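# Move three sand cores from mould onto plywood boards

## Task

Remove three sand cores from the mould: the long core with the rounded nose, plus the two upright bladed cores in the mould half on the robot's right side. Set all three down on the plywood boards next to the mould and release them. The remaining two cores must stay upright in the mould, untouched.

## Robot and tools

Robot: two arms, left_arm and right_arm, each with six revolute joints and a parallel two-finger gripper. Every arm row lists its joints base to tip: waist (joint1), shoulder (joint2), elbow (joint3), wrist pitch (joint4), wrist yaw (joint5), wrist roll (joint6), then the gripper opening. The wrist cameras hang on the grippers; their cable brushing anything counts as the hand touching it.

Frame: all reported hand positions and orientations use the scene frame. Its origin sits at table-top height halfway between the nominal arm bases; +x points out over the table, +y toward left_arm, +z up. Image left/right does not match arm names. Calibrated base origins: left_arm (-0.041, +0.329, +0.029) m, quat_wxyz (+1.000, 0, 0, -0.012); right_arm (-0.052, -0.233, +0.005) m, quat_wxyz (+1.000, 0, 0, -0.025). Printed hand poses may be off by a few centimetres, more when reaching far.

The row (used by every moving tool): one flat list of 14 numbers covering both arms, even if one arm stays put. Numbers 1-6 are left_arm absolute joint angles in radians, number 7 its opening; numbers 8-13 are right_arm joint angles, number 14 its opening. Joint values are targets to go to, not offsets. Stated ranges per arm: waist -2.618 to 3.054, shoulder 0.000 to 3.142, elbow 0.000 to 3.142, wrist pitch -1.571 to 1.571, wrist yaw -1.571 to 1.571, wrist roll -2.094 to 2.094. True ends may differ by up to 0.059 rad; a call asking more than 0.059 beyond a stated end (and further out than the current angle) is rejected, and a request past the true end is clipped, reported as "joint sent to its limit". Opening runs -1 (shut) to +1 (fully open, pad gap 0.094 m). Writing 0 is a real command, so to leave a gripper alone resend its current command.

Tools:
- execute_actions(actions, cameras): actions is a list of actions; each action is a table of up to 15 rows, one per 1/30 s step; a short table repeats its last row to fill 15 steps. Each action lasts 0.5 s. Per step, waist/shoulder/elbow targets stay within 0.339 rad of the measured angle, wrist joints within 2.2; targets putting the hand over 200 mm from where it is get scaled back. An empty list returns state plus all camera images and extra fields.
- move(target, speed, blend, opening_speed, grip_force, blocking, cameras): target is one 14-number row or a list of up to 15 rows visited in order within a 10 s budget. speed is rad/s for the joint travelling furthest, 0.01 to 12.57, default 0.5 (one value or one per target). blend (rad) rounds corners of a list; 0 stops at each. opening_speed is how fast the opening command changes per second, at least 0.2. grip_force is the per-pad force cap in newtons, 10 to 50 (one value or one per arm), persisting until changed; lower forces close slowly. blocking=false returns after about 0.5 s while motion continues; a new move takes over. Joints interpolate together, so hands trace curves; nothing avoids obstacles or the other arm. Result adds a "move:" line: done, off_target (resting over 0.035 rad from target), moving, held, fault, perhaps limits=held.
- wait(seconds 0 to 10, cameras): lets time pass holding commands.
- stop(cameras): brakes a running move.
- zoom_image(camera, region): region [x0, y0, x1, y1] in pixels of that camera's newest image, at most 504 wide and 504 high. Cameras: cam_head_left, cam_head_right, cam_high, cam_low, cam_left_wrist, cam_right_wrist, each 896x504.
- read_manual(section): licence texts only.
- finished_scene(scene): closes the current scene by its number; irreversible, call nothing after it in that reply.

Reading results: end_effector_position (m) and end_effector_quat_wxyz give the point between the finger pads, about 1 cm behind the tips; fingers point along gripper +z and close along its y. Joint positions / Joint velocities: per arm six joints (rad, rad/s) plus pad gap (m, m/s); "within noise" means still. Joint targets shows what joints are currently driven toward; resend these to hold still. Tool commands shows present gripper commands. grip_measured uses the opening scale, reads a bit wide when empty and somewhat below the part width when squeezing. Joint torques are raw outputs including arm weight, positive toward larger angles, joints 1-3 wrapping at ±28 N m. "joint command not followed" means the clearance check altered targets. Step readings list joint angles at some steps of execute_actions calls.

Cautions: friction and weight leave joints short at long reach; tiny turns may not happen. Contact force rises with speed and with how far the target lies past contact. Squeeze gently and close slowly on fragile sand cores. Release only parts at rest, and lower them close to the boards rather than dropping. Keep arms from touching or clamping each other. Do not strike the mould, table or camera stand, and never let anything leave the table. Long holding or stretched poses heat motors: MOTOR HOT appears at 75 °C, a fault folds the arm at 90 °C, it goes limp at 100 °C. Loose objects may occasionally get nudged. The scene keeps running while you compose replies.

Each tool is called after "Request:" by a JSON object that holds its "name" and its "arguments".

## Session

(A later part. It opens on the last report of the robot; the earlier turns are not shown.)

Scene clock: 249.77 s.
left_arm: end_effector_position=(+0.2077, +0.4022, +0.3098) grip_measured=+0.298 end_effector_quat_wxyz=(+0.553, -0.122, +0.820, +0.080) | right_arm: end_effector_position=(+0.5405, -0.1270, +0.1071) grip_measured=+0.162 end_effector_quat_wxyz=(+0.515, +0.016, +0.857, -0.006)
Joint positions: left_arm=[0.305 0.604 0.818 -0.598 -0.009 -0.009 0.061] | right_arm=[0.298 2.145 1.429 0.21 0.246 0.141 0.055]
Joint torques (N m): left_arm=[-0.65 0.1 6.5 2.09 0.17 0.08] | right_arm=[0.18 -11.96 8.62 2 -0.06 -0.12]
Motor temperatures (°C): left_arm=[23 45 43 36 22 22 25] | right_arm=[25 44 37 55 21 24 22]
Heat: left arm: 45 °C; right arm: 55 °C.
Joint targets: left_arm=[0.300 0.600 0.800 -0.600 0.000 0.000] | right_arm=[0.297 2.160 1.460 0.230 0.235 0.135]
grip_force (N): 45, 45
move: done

Request:
{"name": "move", "arguments": {"target": [[0.3,0.6,0.8,-0.6,0,0,0.3,0.297,2.08,1.535,0.13,0.24,0.135,-0.1],[0.3,0.6,0.8,-0.6,0,0,0.3,0.297,2.045,1.62,0.03,0.24,0.135,-0.1],[0.3,0.6,0.8,-0.6,0,0,0.3,0.1,2.0,1.87,-0.45,0.1,0.05,-0.1],[0.3,0.6,0.8,-0.6,0,0,0.3,-0.39,2.2,2.23,-1.3,0,0,-0.1],[0.3,0.6,0.8,-0.6,0,0,0.3,-0.39,2.304,2.235,-1.435,0,0,-0.1]], "speed": [0.25,0.3,0.6,0.8,0.4], "blend": [0.02,0.05,0.15,0.05,0], "cameras": ["cam_low","cam_right_wrist","cam_head_right","cam_head_left"]}}

Request:
{"name": "zoom_image", "arguments": {"camera": "cam_low", "region": [0, 130, 160, 290]}}

Scene clock: 269.23 s.
left_arm: end_effector_position=(+0.2077, +0.4022, +0.3098) grip_measured=+0.298 end_effector_quat_wxyz=(+0.553, -0.122, +0.820, +0.080) | right_arm: end_effector_position=(+0.3591, -0.4305, +0.0962) grip_measured=+0.161 end_effector_quat_wxyz=(+0.012, +0.226, +0.974, -0.008)
Joint positions: left_arm=[0.305 0.604 0.818 -0.598 -0.009 -0.009 0.061] | right_arm=[-0.394 2.315 2.199 -1.429 0.011 0.013 0.055]
Joint torques (N m): left_arm=[-0.61 0.23 6.53 2.09 0.18 0.1] | right_arm=[0.69 -15.06 8.31 0.33 -0.13 -0.18]
Heat: left arm: 43 °C; right arm: 52 °C.
Joint targets: left_arm=[0.300 0.600 0.800 -0.600 0.000 0.000] | right_arm=[-0.390 2.304 2.235 -1.435 0.000 0.000]
grip_force (N): 45, 45
move: off_target (right_arm); right_arm: the elbow is farthest, 0.036 rad from its target
Images, in order (width x height): cam_head_left 896x504, cam_head_right 896x504, cam_low 896x504, cam_right_wrist 896x504.

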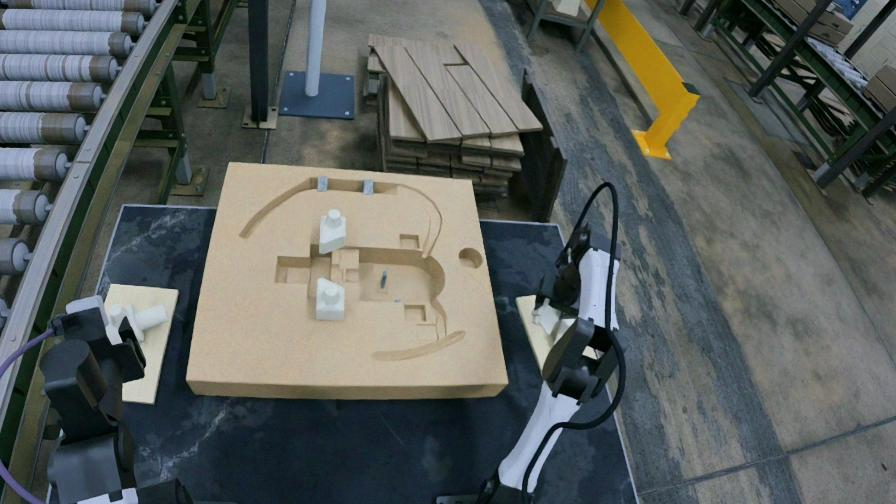

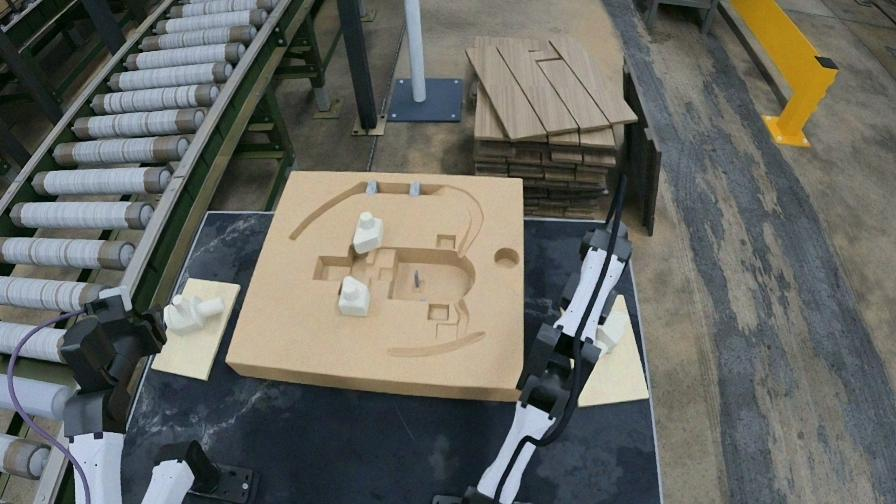

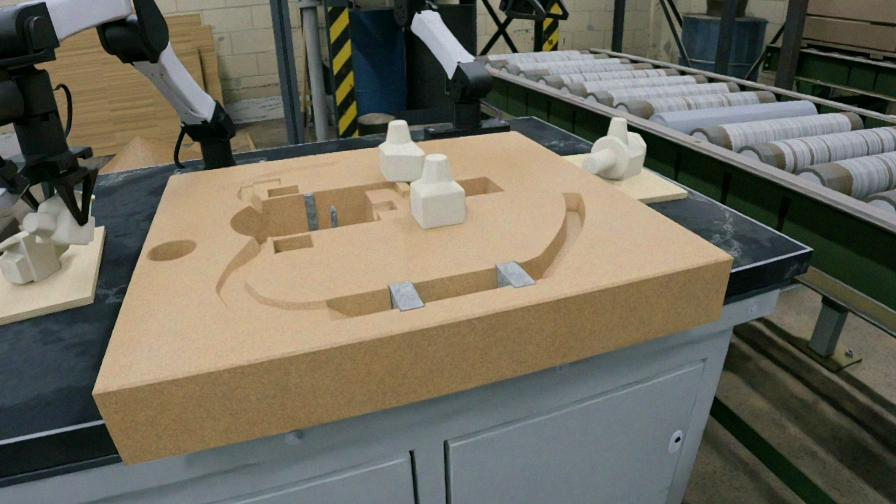

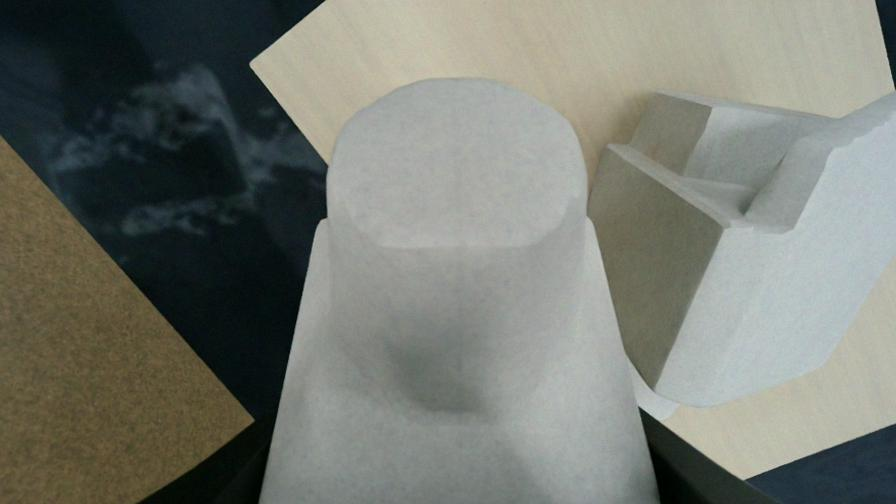

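Scaled by 3.150 from the camera's 896x504 image, which has a finer 1280x720 frame.

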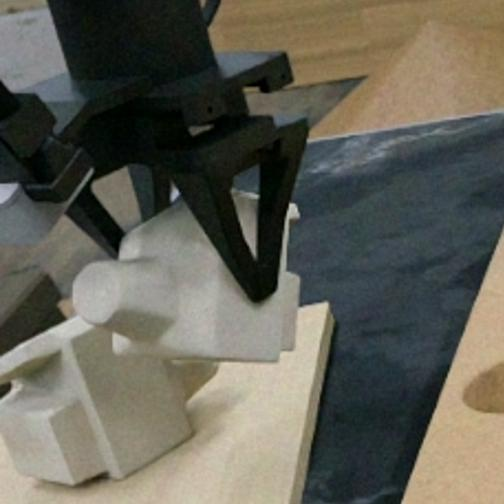

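Request:
{"name": "move", "arguments": {"target": [[0.3,0.6,0.8,-0.6,0,0,0.3,-0.401,2.37,2.235,-1.46,0,0,-0.1],[0.3,0.6,0.8,-0.6,0,0,0.3,-0.401,2.395,2.225,-1.46,0,0,-0.1]], "speed": [0.25,0.1], "blend": [0.02,0], "cameras": ["cam_low","cam_right_wrist"]}}

Request:
{"name": "zoom_image", "arguments": {"camera": "cam_low", "region": [0, 130, 160, 290]}}

Scene clock: 290.50 s.
left_arm: end_effector_position=(+0.2077, +0.4022, +0.3098) grip_measured=+0.298 end_effector_quat_wxyz=(+0.553, -0.122, +0.820, +0.080) | right_arm: end_effector_position=(+0.3532, -0.4277, +0.0636) grip_measured=+0.161 end_effector_quat_wxyz=(-0.033, +0.226, +0.974, +0.002)
Joint positions: left_arm=[0.305 0.604 0.818 -0.598 -0.009 -0.009 0.061] | right_arm=[-0.394 2.393 2.204 -1.447 0.011 0.013 0.055]
Joint torques (N m): left_arm=[-0.65 0.18 6.5 2.09 0.14 0.1] | right_arm=[-0.38 -14.08 7.2 0.06 -0.13 -0.18]
Motor temperatures (°C): left_arm=[23 41 40 38 22 22 25] | right_arm=[25 54 38 45 21 24 23]
Heat: left arm: 41 °C; right arm: 54 °C.
Joint targets: left_arm=[0.300 0.600 0.800 -0.600 0.000 0.000] | right_arm=[-0.401 2.395 2.225 -1.460 0.000 0.000]
grip_force (N): 45, 45
move: done; blend cut to 0.0125 rad at target 1
Images, in order (width x height): cam_low 896x504, cam_right_wrist 896x504.

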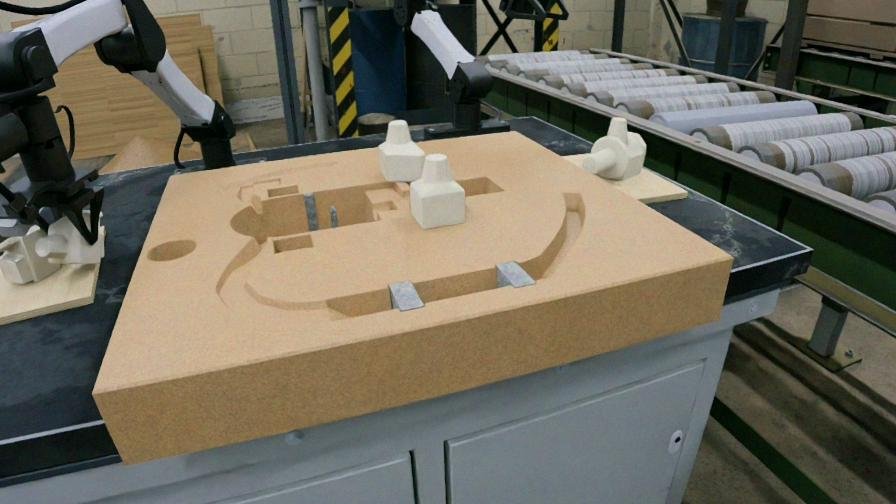

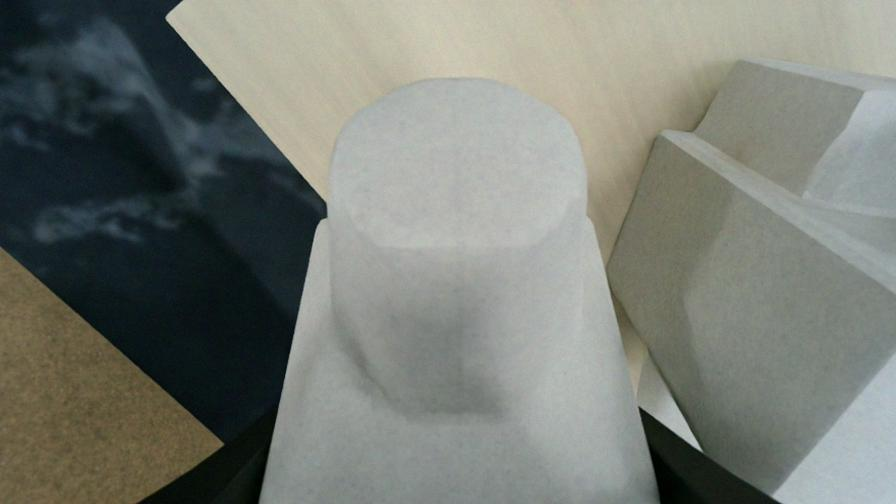

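Scaled by 3.150 from the camera's 896x504 image, which has a finer 1280x720 frame.

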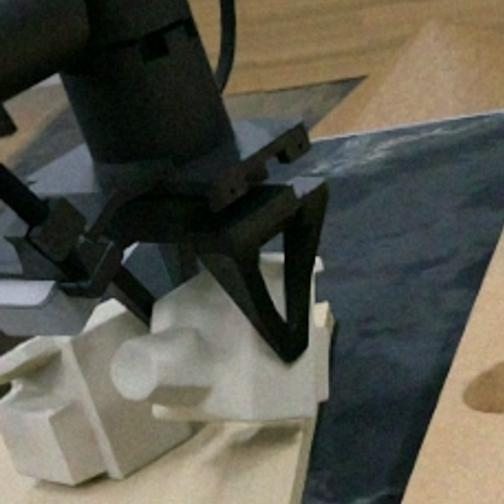

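Request:
{"name": "move", "arguments": {"target": [0.3,0.6,0.8,-0.6,0,0,0.3,-0.406,2.405,2.185,-1.43,0,0,-0.1], "speed": 0.12, "cameras": ["cam_low"]}}

Request:
{"name": "zoom_image", "arguments": {"camera": "cam_low", "region": [0, 130, 160, 290]}}

Scene clock: 295.40 s.
left_arm: end_effector_position=(+0.2077, +0.4022, +0.3098) grip_measured=+0.298 end_effector_quat_wxyz=(+0.553, -0.122, +0.820, +0.080) | right_arm: end_effector_position=(+0.3482, -0.4283, +0.0544) grip_measured=+0.161 end_effector_quat_wxyz=(-0.046, +0.229, +0.972, +0.005)
Joint positions: left_arm=[0.305 0.604 0.818 -0.598 -0.009 -0.009 0.061] | right_arm=[-0.4 2.403 2.183 -1.442 0.01 0.013 0.055]
Joint torques (N m): left_arm=[-0.59 0.13 6.49 2.08 0.18 0.1] | right_arm=[-0.2 -14.19 5.75 0.21 -0.11 -0.17]
Motor temperatures (°C): left_arm=[23 41 40 38 22 22 25] | right_arm=[25 55 38 45 21 24 23]
Heat: left arm: 41 °C; right arm: 55 °C.
Joint targets: left_arm=[0.300 0.600 0.800 -0.600 0.000 0.000] | right_arm=[-0.406 2.405 2.185 -1.430 0.000 0.000]
grip_force (N): 45, 45
move: done
Images, in order (width x height): cam_low 896x504.

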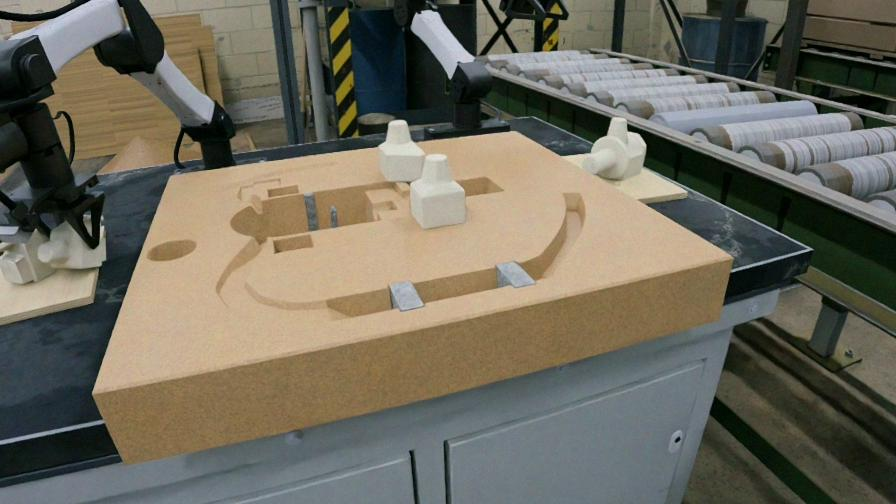

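Scaled by 3.150 from the camera's 896x504 image, which has a finer 1280x720 frame.

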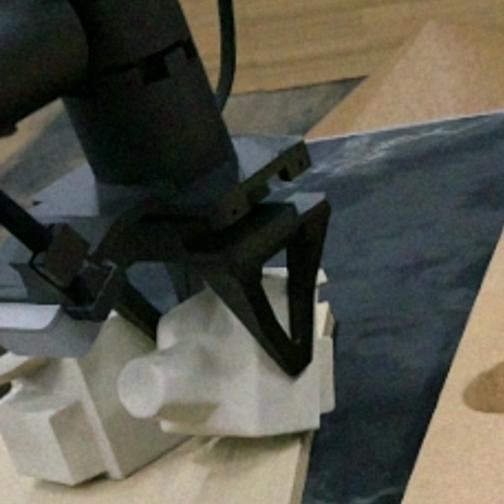

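Request:
{"name": "move", "arguments": {"target": [0.3,0.6,0.8,-0.6,0,0,0.3,-0.406,2.447,2.23,-1.435,0,0,-0.1], "speed": 0.12, "cameras": ["cam_low","cam_high"]}}

Request:
{"name": "zoom_image", "arguments": {"camera": "cam_low", "region": [0, 130, 160, 290]}}

Request:
{"name": "zoom_image", "arguments": {"camera": "cam_high", "region": [420, 50, 560, 150]}}

Scene clock: 305.33 s.
left_arm: end_effector_position=(+0.2077, +0.4022, +0.3098) grip_measured=+0.298 end_effector_quat_wxyz=(+0.553, -0.122, +0.820, +0.080) | right_arm: end_effector_position=(+0.3490, -0.4286, +0.0529) grip_measured=+0.161 end_effector_quat_wxyz=(-0.050, +0.229, +0.972, +0.006)
Joint positions: left_arm=[0.305 0.604 0.818 -0.598 -0.009 -0.009 0.061] | right_arm=[-0.4 2.421 2.207 -1.458 0.01 0.013 0.055]
Joint torques (N m): left_arm=[-0.57 0.2 6.58 2.09 0.16 0.1] | right_arm=[-0.27 -11.95 7.28 0.31 -0.11 -0.19]
Heat: left arm: 40 °C; right arm: 54 °C.
Joint targets: left_arm=[0.300 0.600 0.800 -0.600 0.000 0.000] | right_arm=[-0.406 2.447 2.230 -1.435 0.000 0.000]
grip_force (N): 45, 45
move: done
Images, in order (width x height): cam_high 896x504, cam_low 896x504.

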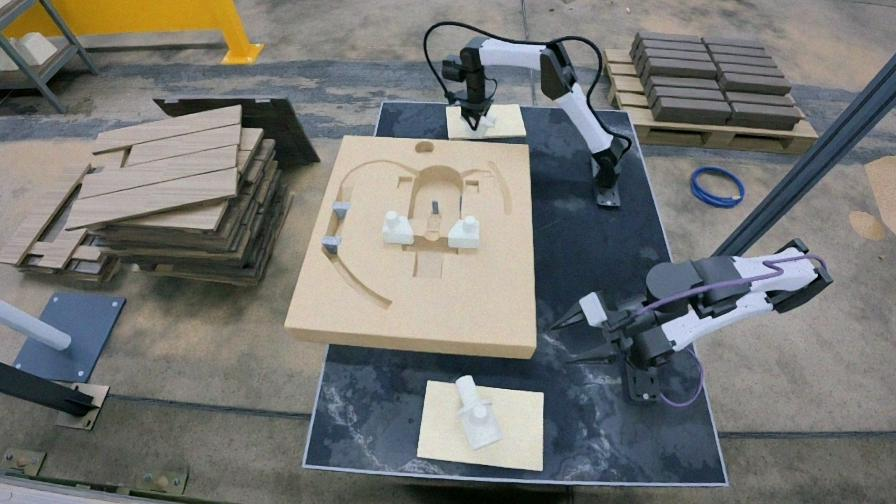

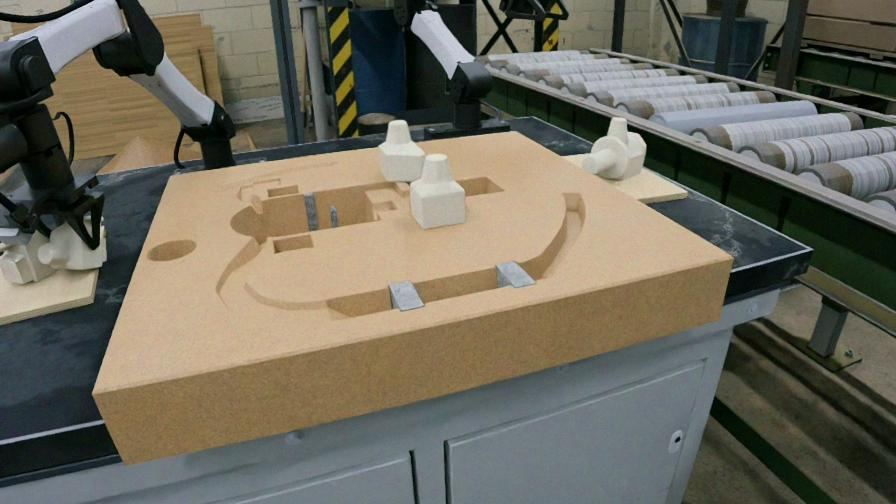

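Scaled by 3.150 from the camera's 896x504 image, which has a finer 1280x720 frame.

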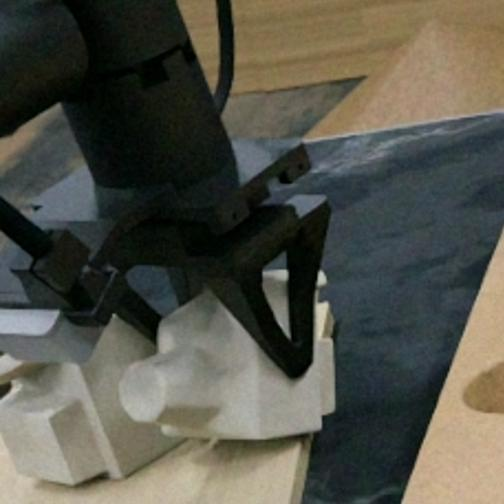

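Scaled by 3.600 from the camera's 896x504 image, which has a finer 1280x720 frame.

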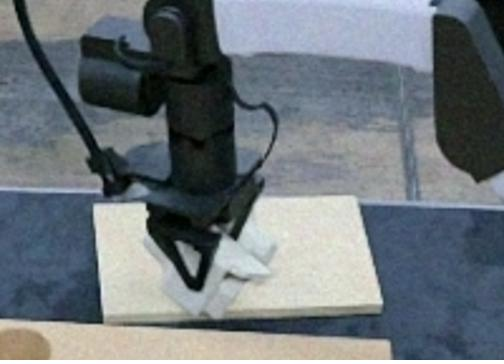

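Request:
{"name": "move", "arguments": {"target": [[0.3,0.6,0.8,-0.6,0,0,0.3,-0.406,2.44,2.23,-1.435,0,0,0.185],[0.3,0.6,0.8,-0.6,0,0,0.3,-0.406,2.44,2.225,-1.435,0,0,0.2]], "speed": 0.1, "opening_speed": 0.2, "cameras": ["cam_low","cam_right_wrist"]}}

Request:
{"name": "zoom_image", "arguments": {"camera": "cam_low", "region": [0, 130, 160, 290]}}

Scene clock: 312.63 s.
left_arm: end_effector_position=(+0.2077, +0.4022, +0.3098) grip_measured=+0.298 end_effector_quat_wxyz=(+0.553, -0.122, +0.820, +0.080) | right_arm: end_effector_position=(+0.3551, -0.4318, +0.0517) grip_measured=+0.198 end_effector_quat_wxyz=(-0.037, +0.229, +0.973, +0.003)
Joint positions: left_arm=[0.305 0.604 0.818 -0.598 -0.009 -0.009 0.061] | right_arm=[-0.401 2.422 2.207 -1.43 0.01 0.012 0.056]
Joint torques (N m): left_arm=[-0.57 0.17 6.41 2.07 0.16 0.1] | right_arm=[-0.23 -12.75 6.83 0.12 -0.11 -0.17]
Heat: left arm: 40 °C; right arm: 54 °C.
Joint targets: left_arm=[0.300 0.600 0.800 -0.600 0.000 0.000] | right_arm=[-0.406 2.440 2.225 -1.435 0.000 0.000]
grip_force (N): 45, 45
move: done
Images, in order (width x height): cam_low 896x504, cam_right_wrist 896x504.

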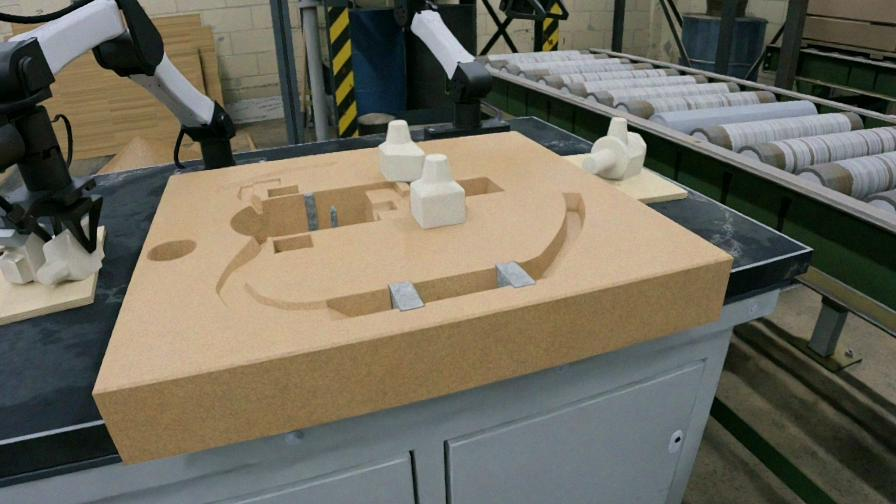

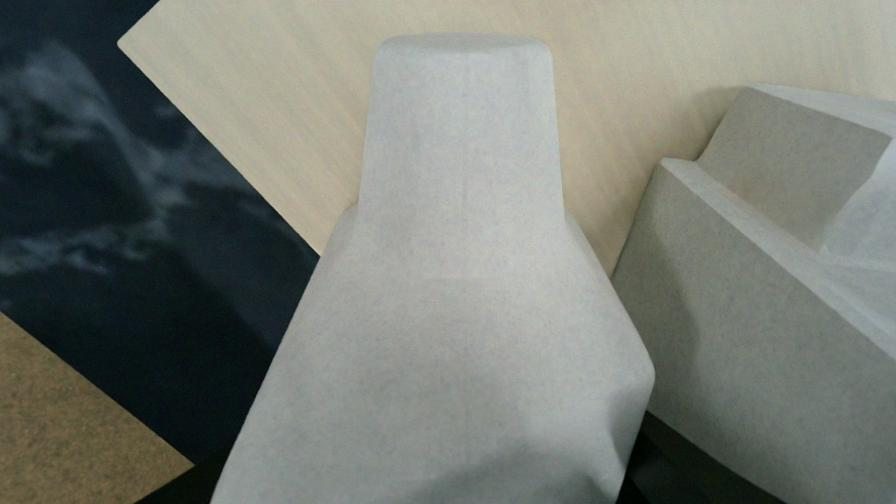

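Scaled by 3.150 from the camera's 896x504 image, which has a finer 1280x720 frame.

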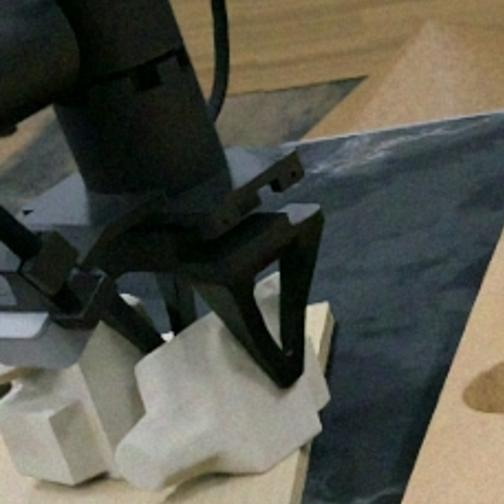

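Request:
{"name": "move", "arguments": {"target": [[0.3,0.6,0.8,-0.6,0,0,0.3,-0.406,2.44,2.225,-1.435,0,0,0.25],[0.3,0.6,0.8,-0.6,0,0,0.3,-0.403,2.435,2.235,-1.45,0,0,0.32],[0.3,0.6,0.8,-0.6,0,0,0.3,-0.403,2.40,2.35,-1.54,0,0,0.32],[0.3,0.6,0.8,-0.6,0,0,0.3,-0.38,2.1,2.15,-1.3,0,0,0.32],[0.3,0.6,0.8,-0.6,0,0,0.3,-0.3,1.5,1.5,-0.9,0,0,0.32]], "speed": [0.1,0.1,0.2,0.4,0.7], "opening_speed": 0.2, "blend": [0,0,0.03,0.1,0], "cameras": ["cam_low","cam_right_wrist","cam_high","cam_head_left"]}}

Request:
{"name": "zoom_image", "arguments": {"camera": "cam_low", "region": [0, 130, 160, 290]}}

Scene clock: 324.60 s.
left_arm: end_effector_position=(+0.2077, +0.4022, +0.3098) grip_measured=+0.298 end_effector_quat_wxyz=(+0.553, -0.122, +0.820, +0.080) | right_arm: end_effector_position=(+0.3234, -0.3725, +0.2414) grip_measured=+0.318 end_effector_quat_wxyz=(+0.311, +0.173, +0.933, -0.054)
Joint positions: left_arm=[0.305 0.604 0.818 -0.598 -0.009 -0.009 0.061] | right_arm=[-0.305 1.518 1.509 -0.92 0.001 0.012 0.062]
Joint torques (N m): left_arm=[-0.59 0.16 6.52 2.07 0.17 0.11] | right_arm=[0.8 -8.95 5.87 1.58 -0.01 -0.22]
Motor temperatures (°C): left_arm=[23 39 39 39 22 22 25] | right_arm=[25 55 38 42 21 24 23]
Heat: left arm: 39 °C; right arm: 55 °C.
Joint targets: left_arm=[0.300 0.600 0.800 -0.600 0.000 0.000] | right_arm=[-0.300 1.500 1.500 -0.900 0.000 0.000]
grip_force (N): 45, 45
move: done
Images, in order (width x height): cam_head_left 896x504, cam_high 896x504, cam_low 896x504, cam_right_wrist 896x504.

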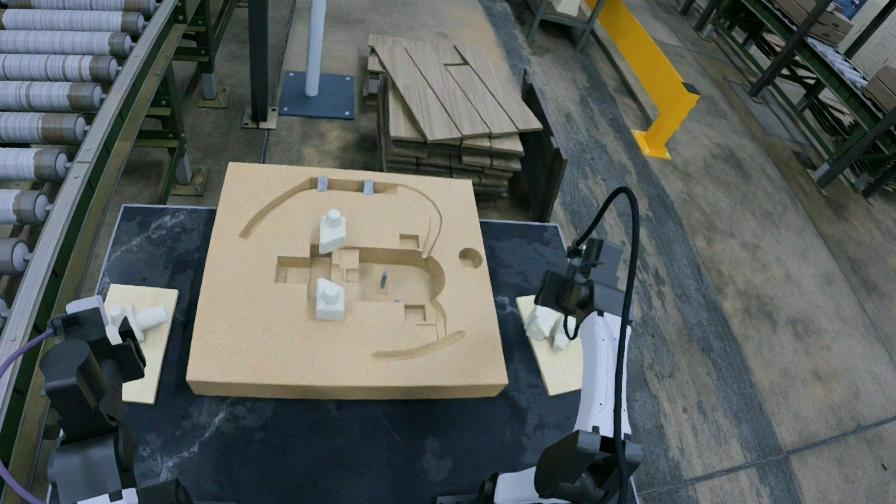

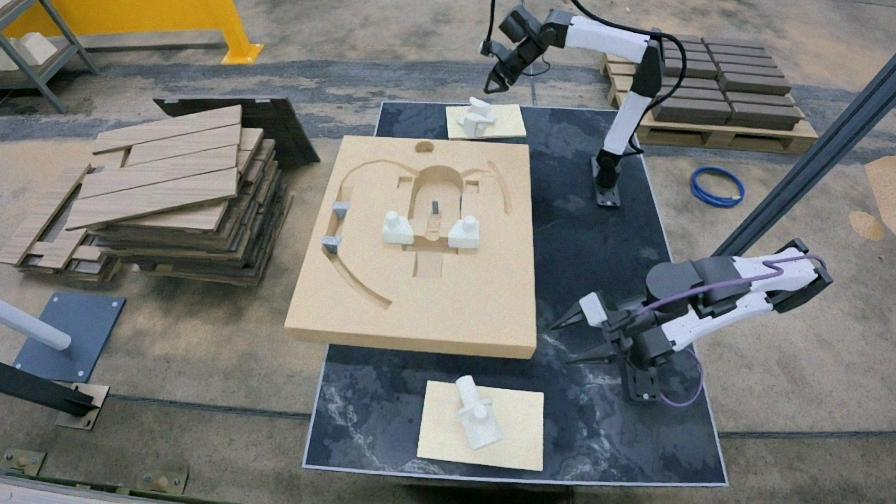

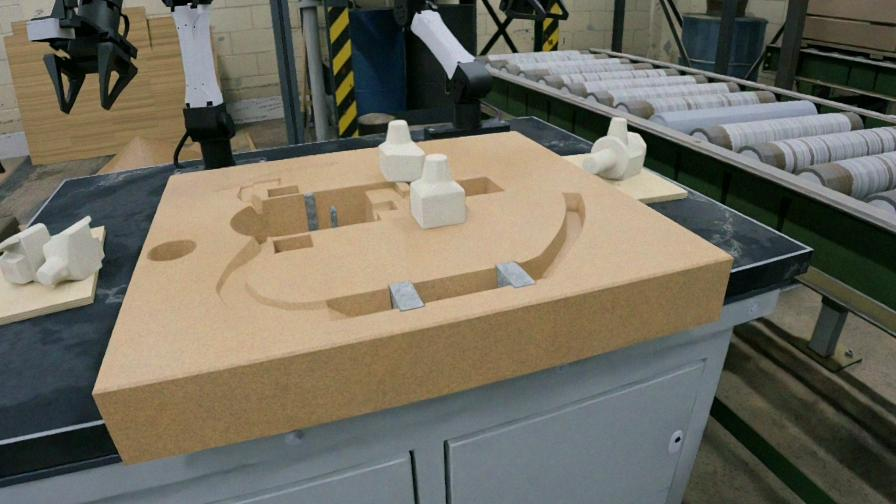

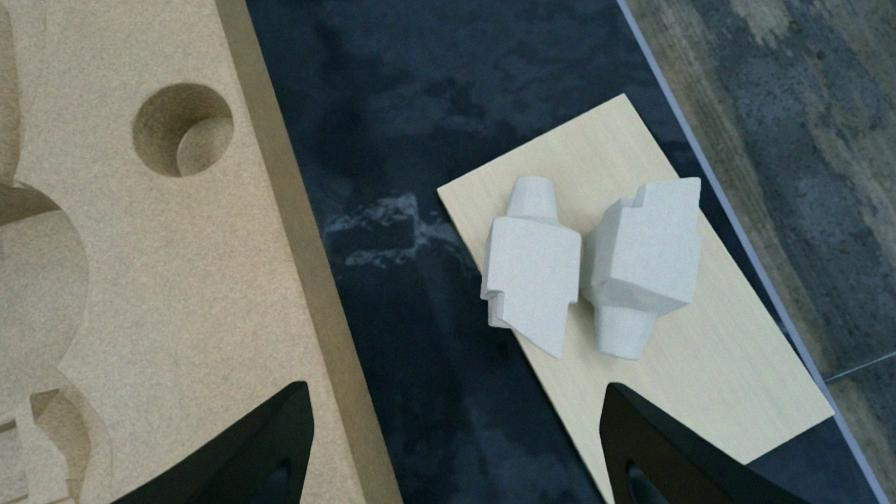

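Scaled by 3.150 from the camera's 896x504 image, which has a finer 1280x720 frame.

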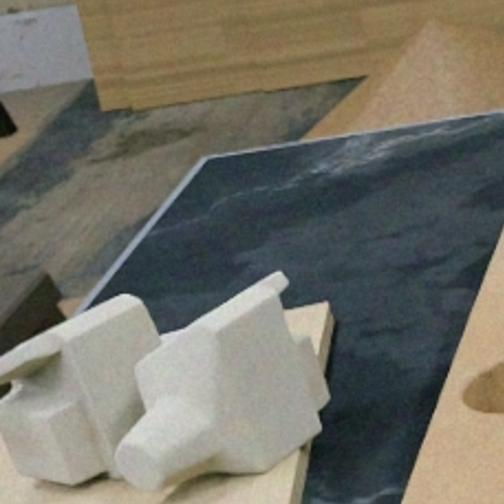

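Request:
{"name": "finished_scene", "arguments": {"scene": 2}}

The scene is finished: the task was done.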